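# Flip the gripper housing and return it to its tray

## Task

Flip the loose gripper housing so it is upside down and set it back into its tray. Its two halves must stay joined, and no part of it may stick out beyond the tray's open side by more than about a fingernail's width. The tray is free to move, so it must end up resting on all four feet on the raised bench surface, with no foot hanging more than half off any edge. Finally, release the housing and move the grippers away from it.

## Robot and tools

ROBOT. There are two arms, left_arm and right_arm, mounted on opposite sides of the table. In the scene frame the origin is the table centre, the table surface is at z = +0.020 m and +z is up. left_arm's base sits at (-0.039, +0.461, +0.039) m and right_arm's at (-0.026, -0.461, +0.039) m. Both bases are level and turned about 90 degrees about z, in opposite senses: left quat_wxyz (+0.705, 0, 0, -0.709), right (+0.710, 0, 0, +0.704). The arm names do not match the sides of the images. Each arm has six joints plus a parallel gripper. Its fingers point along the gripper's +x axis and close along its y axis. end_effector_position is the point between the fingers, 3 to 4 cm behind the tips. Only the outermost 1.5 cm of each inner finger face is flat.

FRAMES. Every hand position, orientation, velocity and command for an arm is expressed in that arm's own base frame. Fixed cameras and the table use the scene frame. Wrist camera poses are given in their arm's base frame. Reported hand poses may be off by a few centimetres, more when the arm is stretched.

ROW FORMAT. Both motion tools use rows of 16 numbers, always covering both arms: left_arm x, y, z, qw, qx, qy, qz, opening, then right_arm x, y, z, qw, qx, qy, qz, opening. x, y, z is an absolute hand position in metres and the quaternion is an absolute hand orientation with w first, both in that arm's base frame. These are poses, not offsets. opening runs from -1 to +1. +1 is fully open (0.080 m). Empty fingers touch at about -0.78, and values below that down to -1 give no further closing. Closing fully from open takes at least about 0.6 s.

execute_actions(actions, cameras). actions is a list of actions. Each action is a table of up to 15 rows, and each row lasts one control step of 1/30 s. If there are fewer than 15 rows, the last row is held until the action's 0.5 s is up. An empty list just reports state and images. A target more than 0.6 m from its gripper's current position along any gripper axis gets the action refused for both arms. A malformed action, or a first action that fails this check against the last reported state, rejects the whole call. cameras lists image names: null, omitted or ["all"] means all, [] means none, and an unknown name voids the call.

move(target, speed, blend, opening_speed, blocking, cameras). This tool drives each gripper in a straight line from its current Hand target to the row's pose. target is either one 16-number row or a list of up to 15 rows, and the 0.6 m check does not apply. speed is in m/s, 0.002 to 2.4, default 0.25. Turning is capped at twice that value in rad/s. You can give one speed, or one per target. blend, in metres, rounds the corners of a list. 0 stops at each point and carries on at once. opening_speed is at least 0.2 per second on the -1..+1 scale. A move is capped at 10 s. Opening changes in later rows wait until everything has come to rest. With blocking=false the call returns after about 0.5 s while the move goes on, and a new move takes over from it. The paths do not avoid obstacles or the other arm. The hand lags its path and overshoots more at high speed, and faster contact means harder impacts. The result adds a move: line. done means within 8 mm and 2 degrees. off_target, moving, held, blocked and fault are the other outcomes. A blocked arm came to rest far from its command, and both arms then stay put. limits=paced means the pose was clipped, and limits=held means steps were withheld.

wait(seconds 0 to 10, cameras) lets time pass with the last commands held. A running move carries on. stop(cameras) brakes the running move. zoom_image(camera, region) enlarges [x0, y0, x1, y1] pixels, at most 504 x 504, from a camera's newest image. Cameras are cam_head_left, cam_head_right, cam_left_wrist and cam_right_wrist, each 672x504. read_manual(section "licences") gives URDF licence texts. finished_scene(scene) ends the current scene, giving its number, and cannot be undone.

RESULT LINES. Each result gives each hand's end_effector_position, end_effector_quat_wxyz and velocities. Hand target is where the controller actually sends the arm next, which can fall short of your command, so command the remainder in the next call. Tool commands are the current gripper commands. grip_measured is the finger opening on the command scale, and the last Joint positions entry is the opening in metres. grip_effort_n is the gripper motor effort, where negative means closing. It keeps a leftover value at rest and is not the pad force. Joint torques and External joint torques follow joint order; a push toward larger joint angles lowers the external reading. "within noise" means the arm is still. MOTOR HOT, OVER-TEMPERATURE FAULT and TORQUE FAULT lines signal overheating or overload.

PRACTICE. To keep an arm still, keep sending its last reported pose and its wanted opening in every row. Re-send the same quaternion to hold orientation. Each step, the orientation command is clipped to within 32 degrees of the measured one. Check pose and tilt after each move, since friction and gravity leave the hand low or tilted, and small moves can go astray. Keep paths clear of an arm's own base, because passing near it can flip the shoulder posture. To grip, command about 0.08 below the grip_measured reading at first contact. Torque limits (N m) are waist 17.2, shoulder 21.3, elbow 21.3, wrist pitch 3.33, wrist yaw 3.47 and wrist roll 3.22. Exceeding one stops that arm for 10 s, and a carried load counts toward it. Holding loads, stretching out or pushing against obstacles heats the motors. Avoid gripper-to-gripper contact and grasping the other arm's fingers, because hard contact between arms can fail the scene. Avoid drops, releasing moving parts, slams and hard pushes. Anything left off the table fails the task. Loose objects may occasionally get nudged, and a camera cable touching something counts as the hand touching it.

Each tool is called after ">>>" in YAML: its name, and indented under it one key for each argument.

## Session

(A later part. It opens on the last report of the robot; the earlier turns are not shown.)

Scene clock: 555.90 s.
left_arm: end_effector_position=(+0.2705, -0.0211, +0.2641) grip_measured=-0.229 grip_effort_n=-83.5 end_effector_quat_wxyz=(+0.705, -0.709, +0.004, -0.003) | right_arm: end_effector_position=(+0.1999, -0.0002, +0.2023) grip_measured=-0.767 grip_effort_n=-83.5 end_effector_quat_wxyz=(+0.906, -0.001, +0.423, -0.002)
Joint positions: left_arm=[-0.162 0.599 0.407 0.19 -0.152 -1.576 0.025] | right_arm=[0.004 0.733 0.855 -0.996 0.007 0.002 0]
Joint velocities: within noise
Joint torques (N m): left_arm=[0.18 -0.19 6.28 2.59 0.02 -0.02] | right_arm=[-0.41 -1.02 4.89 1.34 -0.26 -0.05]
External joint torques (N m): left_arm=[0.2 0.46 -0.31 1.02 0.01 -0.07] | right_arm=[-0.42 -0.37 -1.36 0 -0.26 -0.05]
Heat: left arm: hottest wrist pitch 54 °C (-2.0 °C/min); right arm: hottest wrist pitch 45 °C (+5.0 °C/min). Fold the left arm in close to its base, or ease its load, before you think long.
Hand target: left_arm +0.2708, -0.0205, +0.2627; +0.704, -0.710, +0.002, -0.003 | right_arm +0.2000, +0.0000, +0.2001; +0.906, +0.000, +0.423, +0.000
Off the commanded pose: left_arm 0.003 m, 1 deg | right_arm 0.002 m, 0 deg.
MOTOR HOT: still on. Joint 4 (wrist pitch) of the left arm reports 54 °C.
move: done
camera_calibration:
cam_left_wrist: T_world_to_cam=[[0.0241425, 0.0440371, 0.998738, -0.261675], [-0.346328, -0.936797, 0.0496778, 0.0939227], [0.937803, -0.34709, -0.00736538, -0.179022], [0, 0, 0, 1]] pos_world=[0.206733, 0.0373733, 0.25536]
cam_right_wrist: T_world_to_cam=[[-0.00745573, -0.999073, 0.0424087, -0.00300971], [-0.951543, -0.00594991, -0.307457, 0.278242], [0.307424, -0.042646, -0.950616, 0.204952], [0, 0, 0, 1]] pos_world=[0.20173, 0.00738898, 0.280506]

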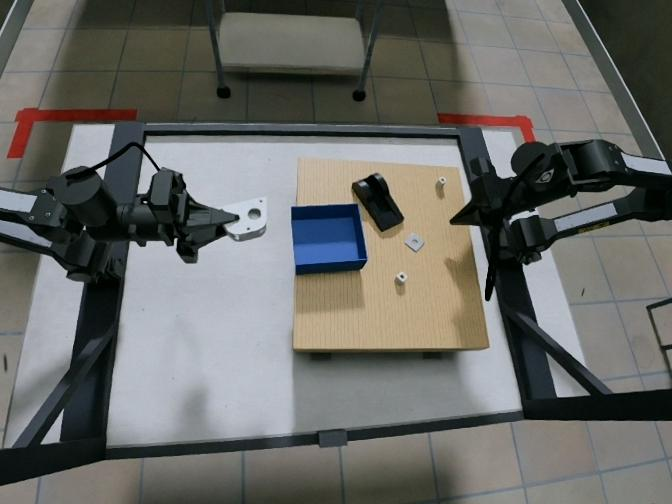

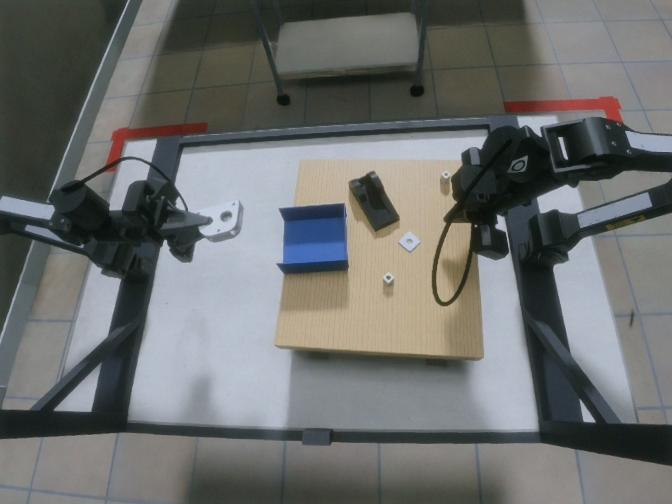

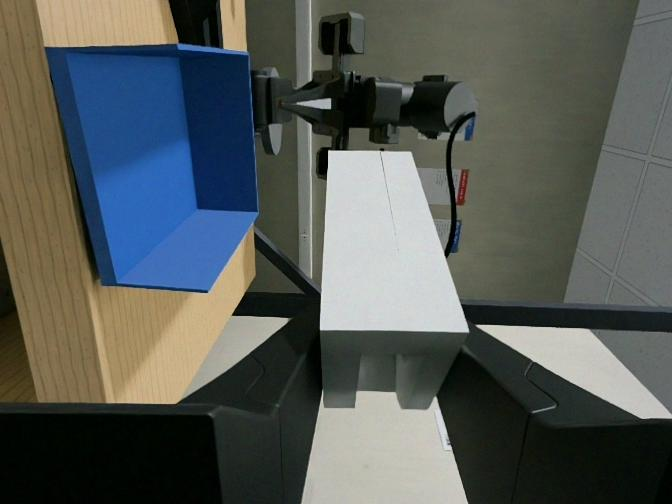

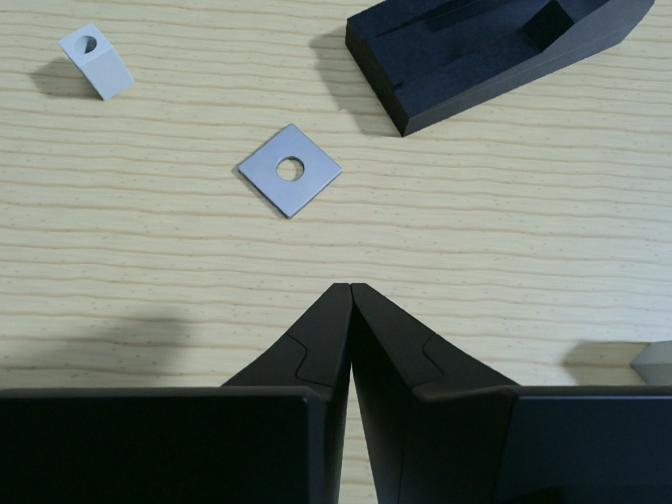

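>>> move:
  target:
    - [0.34,-0.0195,0.25,0.7071,-0.7071,0,0,-0.5, 0.20,0.0,0.20,0.906,0,0.423,0,-0.9]
    - [0.358,-0.0195,0.245,0.7071,-0.7071,0,0,-0.5, 0.20,0.0,0.20,0.906,0,0.423,0,-0.9]
    - [0.359,-0.0195,0.19,0.7071,-0.7071,0,0,-0.5, 0.20,0.0,0.20,0.906,0,0.423,0,-0.9]
  speed: [0.15,0.1,0.06]

>>> zoom_image:
  camera: "cam_head_right"
  region: [230, 180, 380, 300]

Scene clock: 570.77 s.
left_arm: end_effector_position=(+0.3588, -0.0193, +0.1906) grip_measured=-0.229 grip_effort_n=-83.5 end_effector_quat_wxyz=(+0.706, -0.708, +0.000, +0.002) | right_arm: end_effector_position=(+0.1999, -0.0005, +0.2023) grip_measured=-0.767 grip_effort_n=-83.5 end_effector_quat_wxyz=(+0.906, -0.001, +0.423, -0.003)
Joint positions: left_arm=[-0.094 1.314 0.347 0.963 -0.096 -1.574 0.025] | right_arm=[0.002 0.733 0.855 -0.996 0.007 0.002 0]
Joint velocities: within noise
Joint torques (N m): left_arm=[0.13 -3.13 5.12 2.6 0.2 0.13] | right_arm=[-0.41 -1.02 4.88 1.34 -0.26 -0.05]
External joint torques (N m): left_arm=[0.16 0.48 -0.29 1 0.19 0.08] | right_arm=[-0.42 -0.34 -1.36 0.02 -0.26 -0.05]
Heat: left arm: hottest wrist pitch 58 °C (+2.0 °C/min); right arm: hottest wrist pitch 46 °C (+4.0 °C/min). Fold the left arm in close to its base, or ease its load, before you think long.
Hand target: left_arm +0.3579, -0.0192, +0.1896; +0.707, -0.707, +0.001, +0.000 | right_arm +0.2000, -0.0003, +0.2001; +0.906, +0.000, +0.423, -0.001
Off the commanded pose: left_arm 0.001 m, 0 deg | right_arm 0.002 m, 0 deg.
MOTOR HOT: still on. Joint 4 (wrist pitch) of the left arm reports 58 °C.
move: done
camera_calibration:
cam_left_wrist: T_world_to_cam=[[0.0251617, 0.0427933, 0.998767, -0.190886], [-0.33474, -0.941048, 0.0487533, 0.125755], [0.941974, -0.335554, -0.00935378, -0.262659], [0, 0, 0, 1]] pos_world=[0.294316, 0.0383735, 0.182062]
cam_right_wrist: T_world_to_cam=[[-0.00893975, -0.999058, 0.0424573, -0.00302438], [-0.951566, -0.0045493, -0.30741, 0.278223], [0.307313, -0.0431491, -0.95063, 0.204968], [0, 0, 0, 1]] pos_world=[0.201732, 0.00708838, 0.280506]

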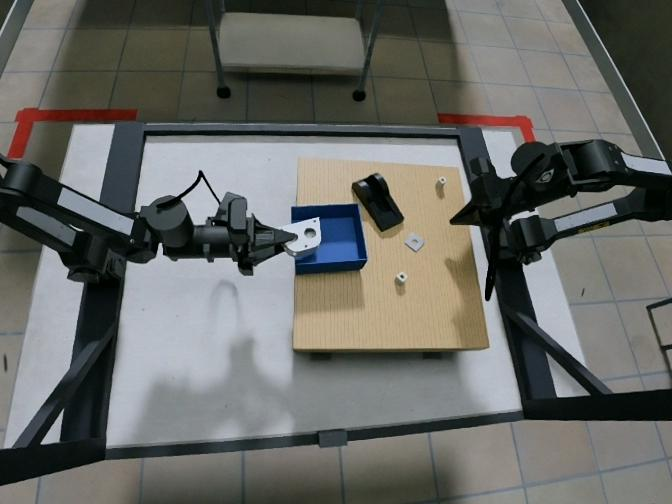

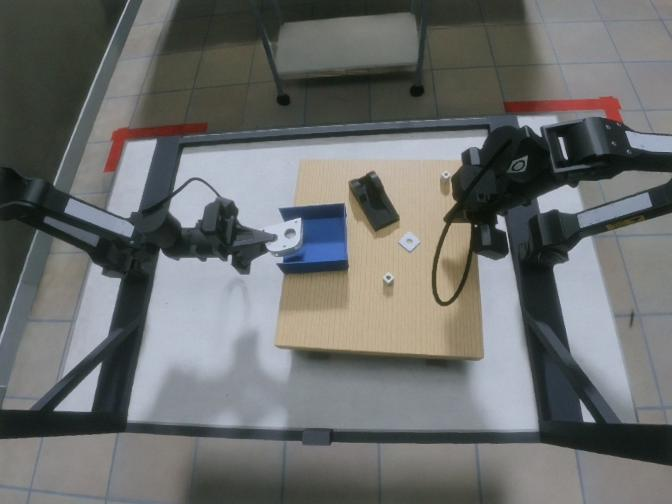

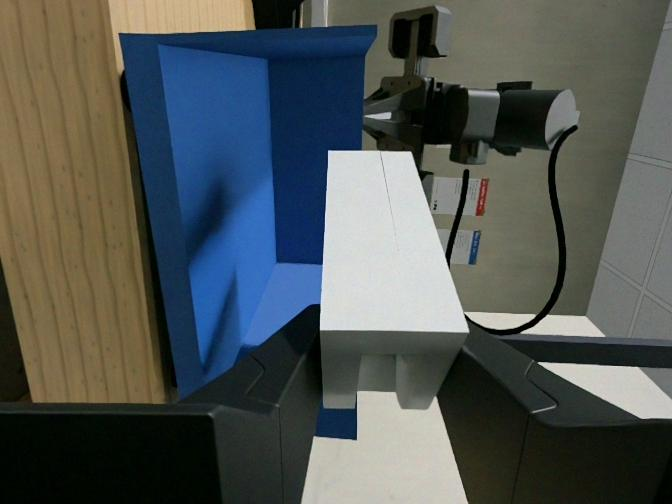

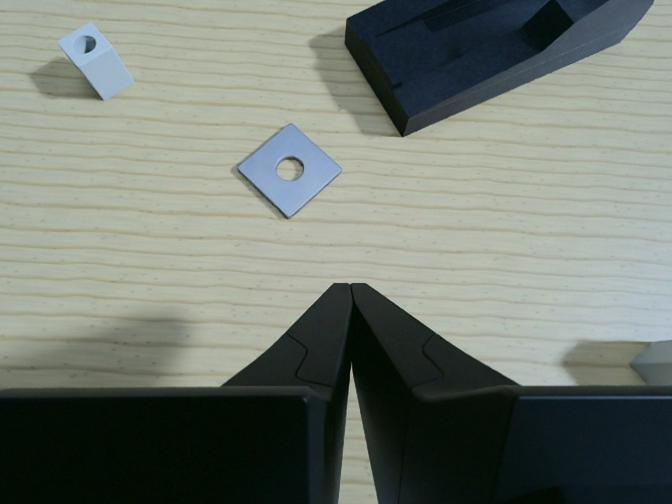

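Scaled by 3.360 from the camera's 672x504 image, which has a finer 960x720 frame.

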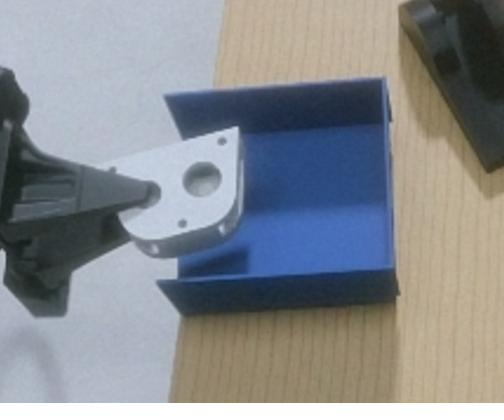

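>>> move:
  target: [0.359,-0.012,0.19,0.7071,-0.7071,0,0,-0.5, 0.30,0.03,0.31,0.906,0,0.423,0,-0.9]
  speed: 0.2

>>> zoom_image:
  camera: "cam_right_wrist"
  region: [150, 0, 550, 300]

Scene clock: 607.03 s.
left_arm: end_effector_position=(+0.3593, -0.0123, +0.1906) grip_measured=-0.229 grip_effort_n=-83.5 end_effector_quat_wxyz=(+0.706, -0.708, +0.000, +0.002) | right_arm: end_effector_position=(+0.2998, +0.0302, +0.3058) grip_measured=-0.767 grip_effort_n=-83.5 end_effector_quat_wxyz=(+0.905, +0.001, +0.426, +0.004)
Joint positions: left_arm=[-0.06 1.314 0.347 0.963 -0.063 -1.574 0.025] | right_arm=[0.141 1.266 1.516 -1.135 0.081 0.107 0]
Joint velocities: within noise
Joint torques (N m): left_arm=[0.16 -3.09 5.39 2.56 0.19 0.14] | right_arm=[0.32 -3.26 7.06 0.56 0.23 0.17]
External joint torques (N m): left_arm=[0.18 0.49 0 0.97 0.19 0.09] | right_arm=[0.26 0.28 1.18 -0.76 0.2 0.17]
Heat: left arm: hottest wrist pitch 61 °C (+8.1 °C/min); right arm: hottest wrist pitch 46 °C (+1.0 °C/min). Fold the left arm in close to its base, or ease its load, before you think long.
Hand target: left_arm +0.3589, -0.0122, +0.1905; +0.707, -0.707, +0.000, -0.001 | right_arm +0.3009, +0.0307, +0.3088; +0.906, +0.001, +0.424, +0.003
Off the commanded pose: left_arm 0.001 m, 0 deg | right_arm 0.004 m, 1 deg.
MOTOR HOT: still on. Joint 4 (wrist pitch) of the left arm reports 61 °C.
move: done
camera_calibration:
cam_left_wrist: T_world_to_cam=[[0.0251964, 0.0428869, 0.998762, -0.191211], [-0.334736, -0.941045, 0.0488531, 0.13249], [0.941975, -0.335553, -0.00935511, -0.260781], [0, 0, 0, 1]] pos_world=[0.294816, 0.0453735, 0.182062]
cam_right_wrist: T_world_to_cam=[[0.00214988, -0.999449, 0.0331234, 0.0236912], [-0.953548, -0.0120268, -0.301001, 0.404252], [0.301234, -0.0309376, -0.953048, 0.276184], [0, 0, 0, 1]] pos_world=[0.302227, 0.0370845, 0.384112]

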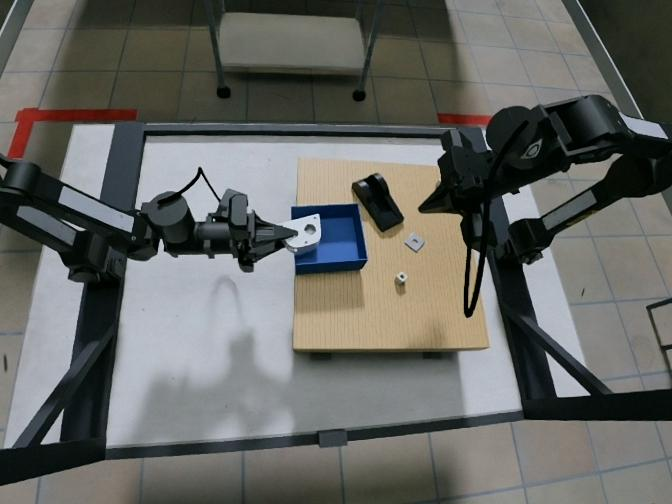

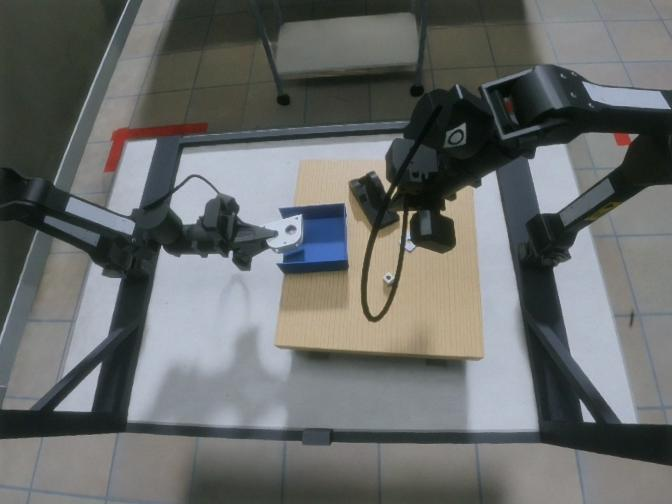

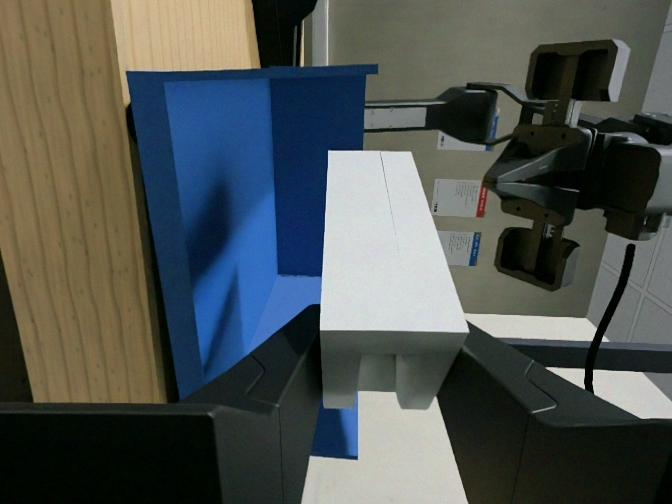

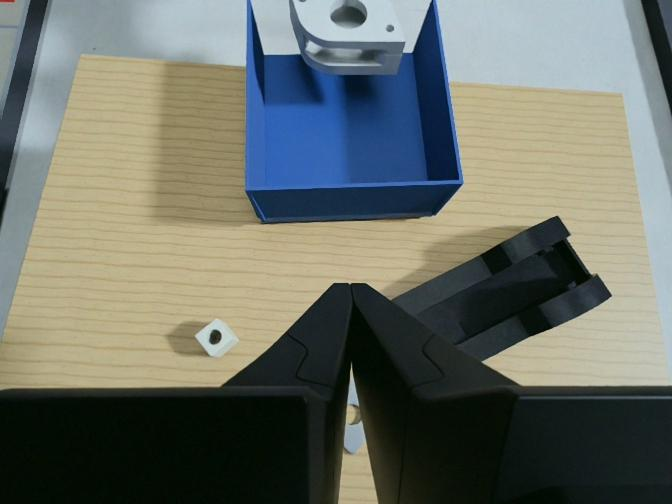

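Scaled by 1.260 from the camera's 672x504 image, which has a finer 960x720 frame.

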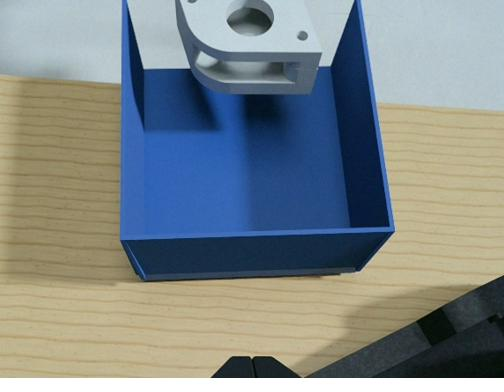

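>>> move:
  target:
    - [0.359,-0.016,0.18,0.7071,-0.7071,0,0,-0.5, 0.30,0.03,0.31,0.906,0,0.423,0,-0.9]
    - [0.360,-0.016,0.161,0.7071,-0.7071,0,0,-0.5, 0.30,0.03,0.31,0.906,0,0.423,0,-0.9]
  speed: 0.04
  cameras: ["cam_left_wrist","cam_right_wrist"]

Scene clock: 620.70 s.
left_arm: end_effector_position=(+0.3609, -0.0157, +0.1613) grip_measured=-0.229 grip_effort_n=-83.5 end_effector_quat_wxyz=(+0.706, -0.708, +0.003, +0.001) | right_arm: end_effector_position=(+0.2995, +0.0295, +0.3066) grip_measured=-0.767 grip_effort_n=-83.5 end_effector_quat_wxyz=(+0.905, +0.000, +0.426, +0.001)
Joint positions: left_arm=[-0.073 1.475 0.294 1.176 -0.07 -1.574 0.025] | right_arm=[0.142 1.266 1.52 -1.138 0.088 0.108 0]
Joint velocities: within noise
Joint torques (N m): left_arm=[-0.26 -3.44 4.39 2.6 -0.18 0.14] | right_arm=[0.31 -3.57 7.04 0.56 0.23 0.16]
External joint torques (N m): left_arm=[-0.19 0.43 -0.15 1.04 -0.19 0.09] | right_arm=[0.27 0.1 1.1 -0.76 0.2 0.16]
Heat: left arm: hottest wrist pitch 62 °C (+6.0 °C/min); right arm: hottest elbow 43 °C (+1.0 °C/min). Fold the left arm in close to its base, or ease its load, before you think long.
Hand target: left_arm +0.3598, -0.0156, +0.1608; +0.707, -0.707, +0.000, +0.001 | right_arm +0.3001, +0.0299, +0.3102; +0.906, +0.000, +0.423, +0.000
Off the commanded pose: left_arm 0.001 m, 0 deg | right_arm 0.003 m, 0 deg.
MOTOR HOT: still on. Joint 4 (wrist pitch) of the left arm reports 62 °C.
move: done
camera_calibration:
cam_left_wrist: T_world_to_cam=[[0.0269386, 0.042616, 0.998728, -0.162563], [-0.338999, -0.939498, 0.0492324, 0.132774], [0.940401, -0.339894, -0.010862, -0.263008], [0, 0, 0, 1]] pos_world=[0.296722, 0.0422734, 0.152963]
cam_right_wrist: T_world_to_cam=[[-0.00234525, -0.999275, 0.0380055, 0.0227435], [-0.953376, -0.00923492, -0.301644, 0.404172], [0.301777, -0.0369409, -0.952663, 0.276862], [0, 0, 0, 1]] pos_world=[0.301831, 0.036687, 0.384808]
Images, in order (width x height): cam_left_wrist 672x504, cam_right_wrist 672x504.

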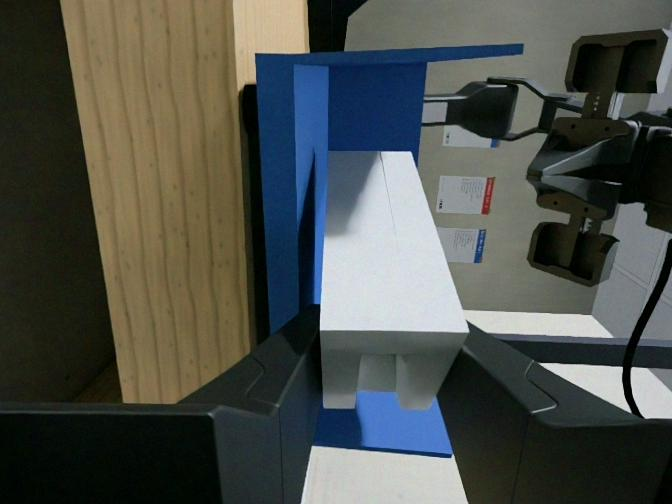

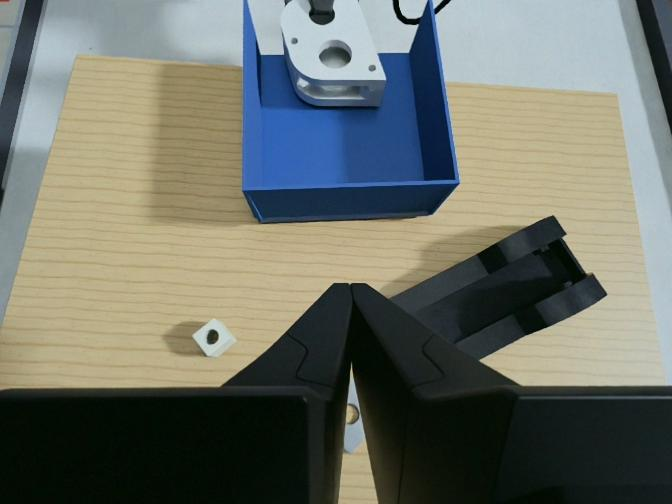

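>>> move:
  target: [0.360,-0.016,0.155,0.7071,-0.7071,0,0,-0.5, 0.30,0.03,0.31,0.906,0,0.423,0,-0.9]
  speed: 0.02
  cameras: ["cam_left_wrist","cam_right_wrist"]

>>> zoom_image:
  camera: "cam_right_wrist"
  region: [220, 0, 480, 220]

Scene clock: 628.17 s.
left_arm: end_effector_position=(+0.3613, -0.0163, +0.1582) grip_measured=-0.229 grip_effort_n=-83.5 end_effector_quat_wxyz=(+0.706, -0.708, -0.001, -0.003) | right_arm: end_effector_position=(+0.2995, +0.0295, +0.3066) grip_measured=-0.767 grip_effort_n=-83.5 end_effector_quat_wxyz=(+0.905, +0.000, +0.426, +0.001)
Joint positions: left_arm=[-0.074 1.51 0.286 1.23 -0.07 -1.573 0.025] | right_arm=[0.142 1.266 1.52 -1.138 0.088 0.108 0]
Joint velocities: within noise
Joint torques (N m): left_arm=[-0.25 -3.2 3.98 2.35 -0.18 0.15] | right_arm=[0.32 -3.58 6.93 0.57 0.23 0.15]
External joint torques (N m): left_arm=[-0.22 0.81 -0.44 0.76 -0.18 0.1] | right_arm=[0.26 0.09 0.97 -0.76 0.19 0.15]
Heat: left arm: hottest wrist pitch 64 °C (+6.1 °C/min); right arm: hottest elbow 44 °C (+2.0 °C/min). Fold the left arm in close to its base, or ease its load, before you think long.
Hand target: left_arm +0.3599, -0.0163, +0.1554; +0.707, -0.707, +0.000, -0.001 | right_arm +0.3000, +0.0299, +0.3099; +0.906, +0.000, +0.423, +0.000
Off the commanded pose: left_arm 0.003 m, 0 deg | right_arm 0.003 m, 0 deg.
MOTOR HOT: still on. Joint 4 (wrist pitch) of the left arm reports 64 °C.
move: done
camera_calibration:
cam_left_wrist: T_world_to_cam=[[0.0162527, 0.0418299, 0.998993, -0.155592], [-0.340926, -0.939019, 0.0448653, 0.133865], [0.93995, -0.341312, -0.00100068, -0.264968], [0, 0, 0, 1]] pos_world=[0.297224, 0.0417733, 0.149164]
cam_right_wrist: T_world_to_cam=[[-0.00234525, -0.999275, 0.0380055, 0.0227435], [-0.953376, -0.00923492, -0.301644, 0.404172], [0.301777, -0.0369409, -0.952663, 0.276862], [0, 0, 0, 1]] pos_world=[0.301831, 0.036687, 0.384808]
Images, in order (width x height): cam_left_wrist 672x504, cam_right_wrist 672x504.

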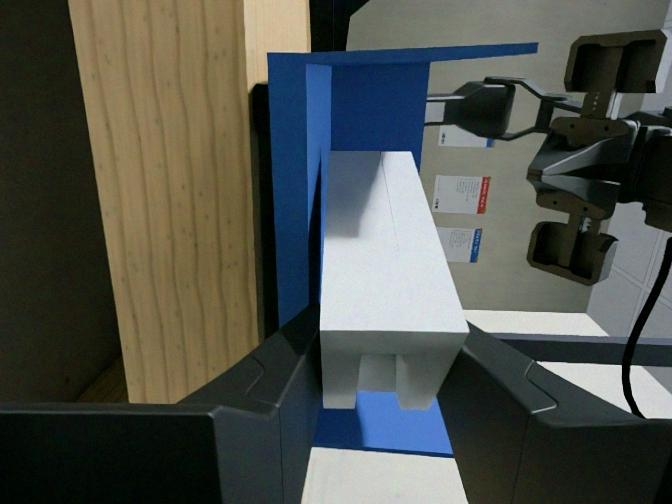

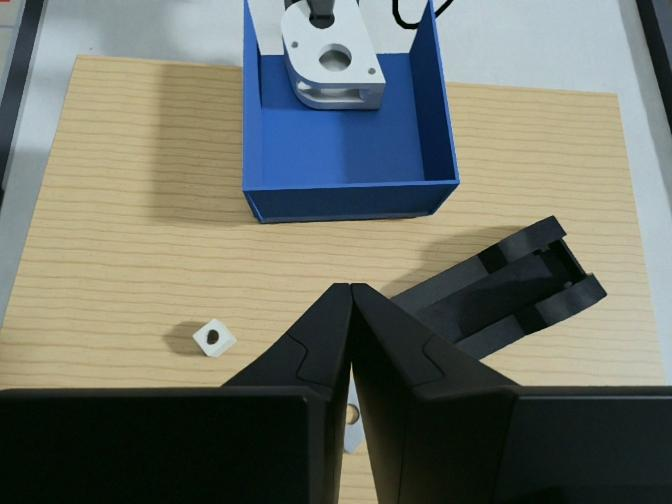

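Scaled by 1.938 from the camera's 672x504 image, which has a finer 960x720 frame.

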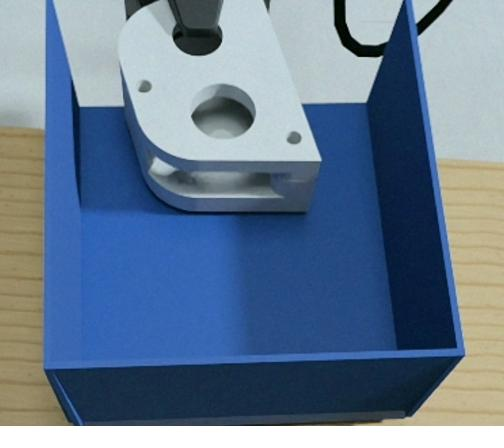

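>>> move:
  target:
    - [0.3595,-0.016,0.154,0.7071,-0.7071,0,0,0.0, 0.30,0.03,0.31,0.906,0,0.423,0,-0.9]
  speed: 0.03
  opening_speed: 0.4
  cameras: ["cam_left_wrist","cam_right_wrist"]

Scene clock: 657.27 s.
left_arm: end_effector_position=(+0.3608, -0.0160, +0.1599) grip_measured=-0.004 grip_effort_n=17.0 end_effector_quat_wxyz=(+0.706, -0.708, -0.005, -0.007) | right_arm: end_effector_position=(+0.2995, +0.0295, +0.3066) grip_measured=-0.767 grip_effort_n=-83.5 end_effector_quat_wxyz=(+0.905, +0.000, +0.426, +0.001)
Joint positions: left_arm=[-0.074 1.515 0.283 1.25 -0.072 -1.573 0.035] | right_arm=[0.142 1.266 1.52 -1.138 0.088 0.108 0]
Joint velocities: within noise
Joint torques (N m): left_arm=[-0.22 -3.15 3.76 1.44 -0.18 0.12] | right_arm=[0.31 -3.58 6.96 0.57 0.23 0.15]
External joint torques (N m): left_arm=[-0.19 0.78 -0.58 -0.11 -0.18 0.07] | right_arm=[0.24 0.12 0.97 -0.77 0.2 0.15]
Heat: left arm: hottest wrist pitch 62 °C (+2.0 °C/min); right arm: hottest elbow 46 °C (+4.0 °C/min). Fold the left arm in close to its base, or ease its load, before you think long.
Hand target: left_arm +0.3592, -0.0157, +0.1538; +0.707, -0.707, +0.000, +0.001 | right_arm +0.3000, +0.0299, +0.3100; +0.906, +0.000, +0.423, +0.000
Off the commanded pose: left_arm 0.006 m, 1 deg | right_arm 0.003 m, 0 deg.
MOTOR HOT: still on. Joint 4 (wrist pitch) of the left arm reports 62 °C.
move: done
camera_calibration:
cam_left_wrist: T_world_to_cam=[[0.00395702, 0.0428257, 0.999075, -0.152796], [-0.340027, -0.939494, 0.0416185, 0.13412], [0.940407, -0.339877, 0.0108443, -0.266493], [0, 0, 0, 1]] pos_world=[0.296821, 0.0419734, 0.149963]
cam_right_wrist: T_world_to_cam=[[-0.00234525, -0.999275, 0.0380055, 0.0227435], [-0.953376, -0.00923492, -0.301644, 0.404172], [0.301777, -0.0369409, -0.952663, 0.276862], [0, 0, 0, 1]] pos_world=[0.301831, 0.036687, 0.384808]
Images, in order (width x height): cam_left_wrist 672x504, cam_right_wrist 672x504.

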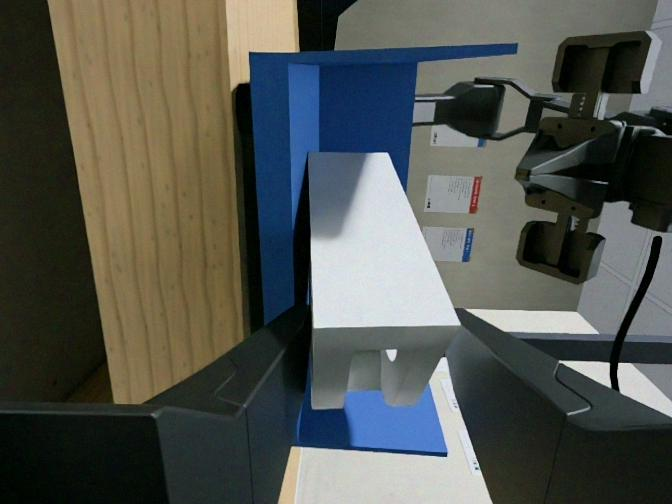

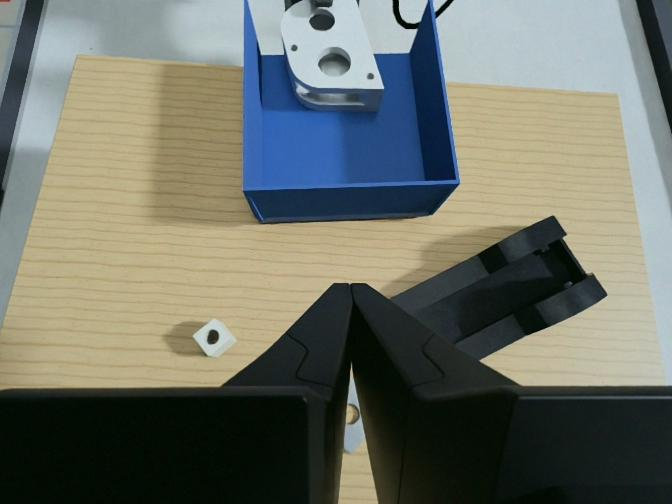

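>>> move:
  target:
    - [0.3595,-0.016,0.150,0.7071,-0.7071,0,0,0.2, 0.30,0.03,0.31,0.906,0,0.423,0,-0.9]
  speed: 0.03
  opening_speed: 0.4
  cameras: ["cam_left_wrist","cam_right_wrist"]

Scene clock: 666.97 s.
left_arm: end_effector_position=(+0.3610, -0.0160, +0.1632) grip_measured=+0.195 grip_effort_n=19.3 end_effector_quat_wxyz=(+0.705, -0.709, -0.014, -0.015) | right_arm: end_effector_position=(+0.2995, +0.0299, +0.3066) grip_measured=-0.767 grip_effort_n=-83.5 end_effector_quat_wxyz=(+0.905, -0.001, +0.426, +0.002)
Joint positions: left_arm=[-0.074 1.527 0.281 1.287 -0.072 -1.573 0.044] | right_arm=[0.144 1.266 1.52 -1.138 0.088 0.108 0]
Joint velocities: within noise
Joint torques (N m): left_arm=[-0.23 -1.72 3.2 1.08 -0.14 0.13] | right_arm=[0.32 -3.58 6.96 0.57 0.23 0.15]
External joint torques (N m): left_arm=[-0.15 2.27 -1.12 -0.48 -0.15 0.08] | right_arm=[0.26 0.09 1.03 -0.75 0.19 0.15]
Heat: left arm: hottest wrist pitch 60 °C (-1.0 °C/min); right arm: hottest elbow 46 °C (+4.0 °C/min). Fold the left arm in close to its base, or ease its load, before you think long.
Hand target: left_arm +0.3590, -0.0159, +0.1502; +0.707, -0.707, +0.000, +0.000 | right_arm +0.3000, +0.0304, +0.3100; +0.906, +0.000, +0.423, +0.001
Off the commanded pose: left_arm 0.013 m, 2 deg | right_arm 0.003 m, 0 deg.
MOTOR HOT: still on. Joint 4 (wrist pitch) of the left arm reports 60 °C.
move: off_target (left_arm)
camera_calibration:
cam_left_wrist: T_world_to_cam=[[-0.0189933, 0.0445256, 0.998828, -0.147702], [-0.340906, -0.939431, 0.0353953, 0.135293], [0.939905, -0.339834, 0.0330219, -0.270136], [0, 0, 0, 1]] pos_world=[0.29722, 0.0418735, 0.151661]
cam_right_wrist: T_world_to_cam=[[-0.000891428, -0.999276, 0.0380437, 0.0227903], [-0.953344, -0.0106356, -0.3017, 0.404239], [0.301886, -0.0365376, -0.952644, 0.276825], [0, 0, 0, 1]] pos_world=[0.301829, 0.0371877, 0.384808]
Images, in order (width x height): cam_left_wrist 672x504, cam_right_wrist 672x504.

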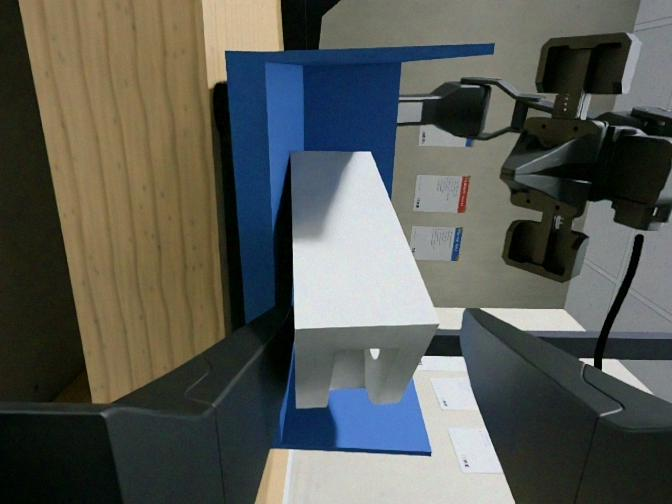

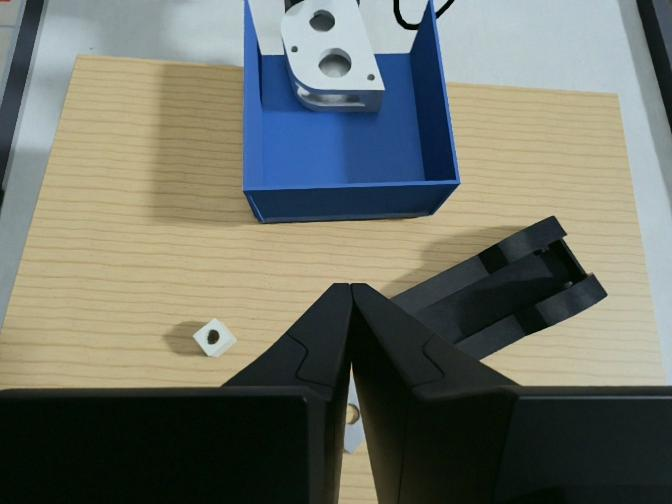

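>>> move:
  target:
    - [0.3590,-0.016,0.159,0.7071,-0.7071,0,0,0.0, 0.30,0.03,0.31,0.906,0,0.423,0,-0.9]
    - [0.33,-0.016,0.157,0.7071,-0.7071,0,0,0.0, 0.30,0.03,0.31,0.906,0,0.423,0,-0.9]
  speed: 0.04

>>> zoom_image:
  camera: "cam_right_wrist"
  region: [220, 0, 480, 220]

Scene clock: 681.73 s.
left_arm: end_effector_position=(+0.3321, -0.0166, +0.1570) grip_measured=+0.003 grip_effort_n=-18.4 end_effector_quat_wxyz=(+0.706, -0.708, +0.002, -0.002) | right_arm: end_effector_position=(+0.2995, +0.0299, +0.3066) grip_measured=-0.767 grip_effort_n=-83.5 end_effector_quat_wxyz=(+0.905, -0.001, +0.426, +0.002)
Joint positions: left_arm=[-0.087 1.372 0.182 1.19 -0.081 -1.573 0.035] | right_arm=[0.144 1.266 1.52 -1.138 0.088 0.108 0]
Joint velocities: within noise
Joint torques (N m): left_arm=[-0.24 -4.17 4.26 1.35 -0.18 0.14] | right_arm=[0.21 -3.58 6.96 0.57 0.23 0.15]
External joint torques (N m): left_arm=[-0.18 -0.97 -0.37 -0.27 -0.19 0.09] | right_arm=[0.19 0.12 0.96 -0.78 0.18 0.15]
Heat: left arm: hottest wrist pitch 58 °C (-5.0 °C/min); right arm: hottest elbow 47 °C (+3.0 °C/min). Fold the left arm in close to its base, or ease its load, before you think long.
Hand target: left_arm +0.3301, -0.0164, +0.1567; +0.707, -0.707, +0.001, +0.000 | right_arm +0.3000, +0.0300, +0.3100; +0.906, +0.000, +0.423, +0.000
Off the commanded pose: left_arm 0.002 m, 0 deg | right_arm 0.003 m, 0 deg.
MOTOR HOT: still on. Joint 4 (wrist pitch) of the left arm reports 58 °C.
move: done
camera_calibration:
cam_left_wrist: T_world_to_cam=[[0.0224668, 0.041393, 0.99889, -0.155942], [-0.342129, -0.938498, 0.0465854, 0.123804], [0.939384, -0.342796, -0.00692336, -0.236502], [0, 0, 0, 1]] pos_world=[0.268026, 0.0415732, 0.148364]
cam_right_wrist: T_world_to_cam=[[-0.000891428, -0.999276, 0.0380437, 0.0227903], [-0.953344, -0.0106356, -0.3017, 0.404239], [0.301886, -0.0365376, -0.952644, 0.276825], [0, 0, 0, 1]] pos_world=[0.301829, 0.0371877, 0.384808]

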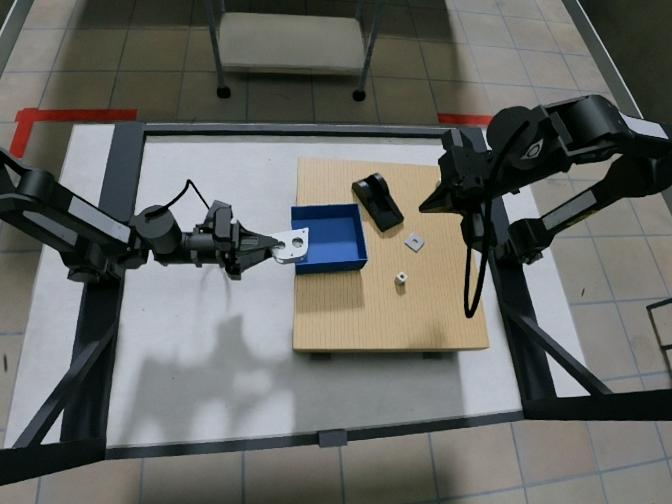

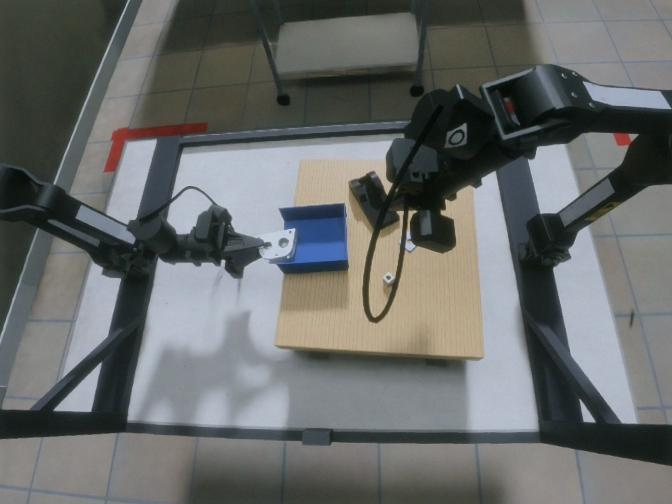

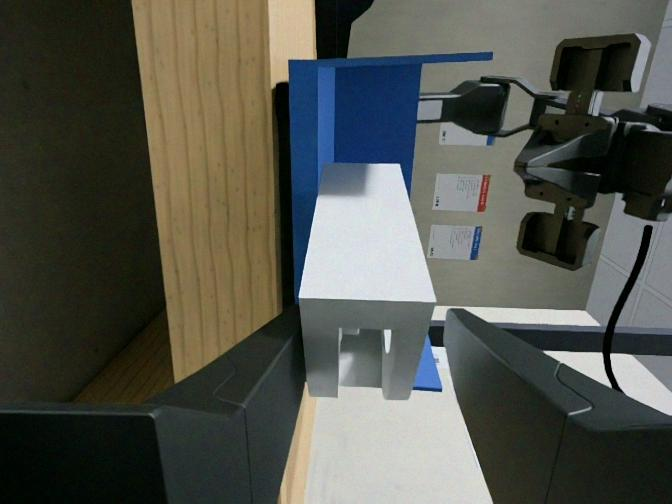

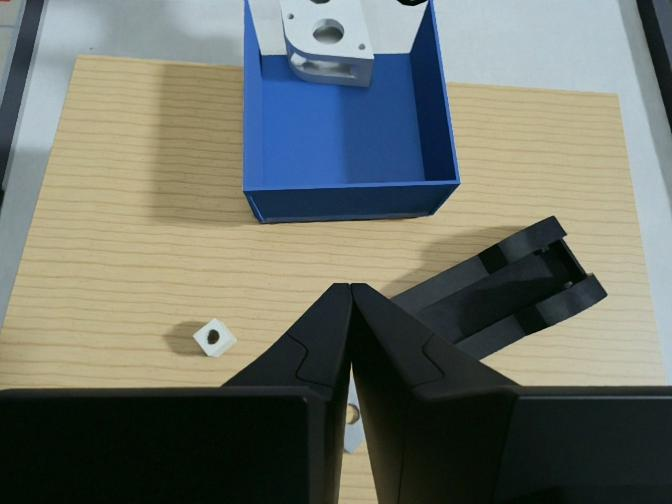

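Scaled by 1.938 from the camera's 672x504 image, which has a finer 960x720 frame.

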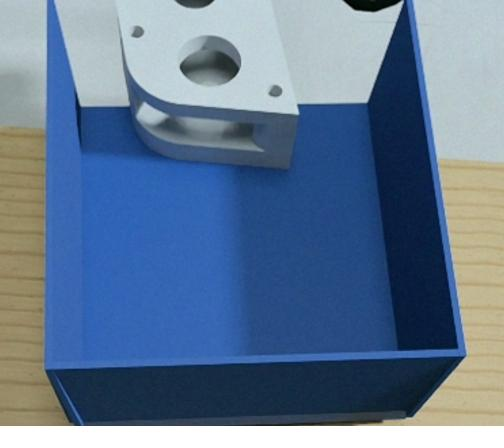

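>>> move:
  target:
    - [0.331,-0.016,0.157,0.7071,-0.7071,0,0,-0.5, 0.30,0.03,0.31,0.906,0,0.423,0,-0.9]
  opening_speed: 1

>>> zoom_image:
  camera: "cam_head_right"
  region: [230, 180, 380, 300]

Scene clock: 689.70 s.
left_arm: end_effector_position=(+0.3321, -0.0163, +0.1570) grip_measured=-0.241 grip_effort_n=-83.5 end_effector_quat_wxyz=(+0.706, -0.708, +0.002, -0.001) | right_arm: end_effector_position=(+0.2995, +0.0299, +0.3066) grip_measured=-0.767 grip_effort_n=-83.5 end_effector_quat_wxyz=(+0.905, -0.001, +0.426, +0.002)
Joint positions: left_arm=[-0.087 1.372 0.182 1.19 -0.083 -1.573 0.024] | right_arm=[0.144 1.266 1.52 -1.138 0.088 0.108 0]
Joint velocities: within noise
Joint torques (N m): left_arm=[-0.19 -3.51 4.58 1.66 -0.19 0.13] | right_arm=[0.22 -3.57 6.96 0.57 0.23 0.15]
External joint torques (N m): left_arm=[-0.14 -0.31 0 0.06 -0.2 0.08] | right_arm=[0.17 -0.01 1.04 -0.78 0.19 0.15]
Heat: left arm: hottest wrist pitch 58 °C (-6.0 °C/min); right arm: hottest elbow 47 °C (+3.0 °C/min). Fold the left arm in close to its base, or ease its load, before you think long.
Hand target: left_arm +0.3311, -0.0159, +0.1570; +0.707, -0.707, +0.000, +0.000 | right_arm +0.3000, +0.0300, +0.3100; +0.906, +0.000, +0.423, +0.000
Off the commanded pose: left_arm 0.001 m, 0 deg | right_arm 0.003 m, 0 deg.
MOTOR HOT: still on. Joint 4 (wrist pitch) of the left arm reports 58 °C.
move: done
camera_calibration:
cam_left_wrist: T_world_to_cam=[[0.0224032, 0.0414291, 0.99889, -0.155935], [-0.340645, -0.939037, 0.0465867, 0.123616], [0.939925, -0.341311, -0.00692481, -0.236638], [0, 0, 0, 1]] pos_world=[0.268024, 0.0417733, 0.148364]
cam_right_wrist: T_world_to_cam=[[-0.000891428, -0.999276, 0.0380437, 0.0227903], [-0.953344, -0.0106356, -0.3017, 0.404239], [0.301886, -0.0365376, -0.952644, 0.276825], [0, 0, 0, 1]] pos_world=[0.301829, 0.0371877, 0.384808]

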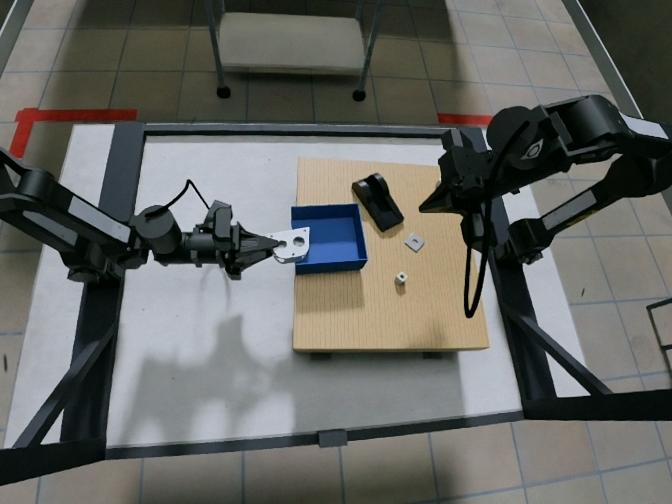

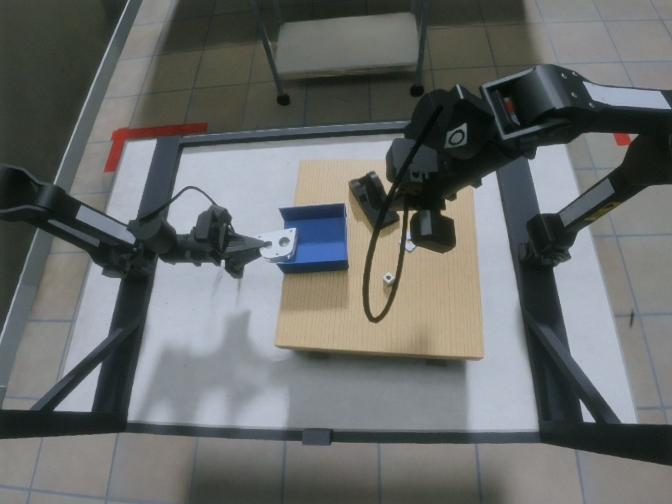

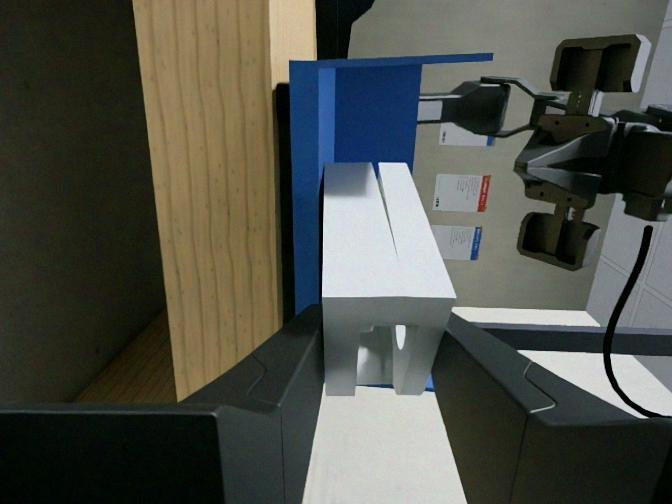

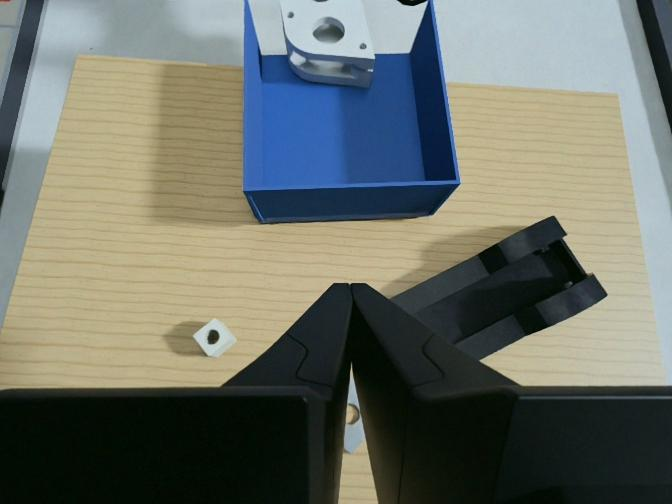

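Scaled by 3.360 from the camera's 672x504 image, which has a finer 960x720 frame.

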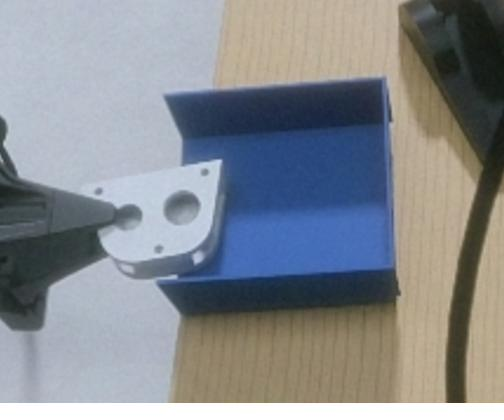

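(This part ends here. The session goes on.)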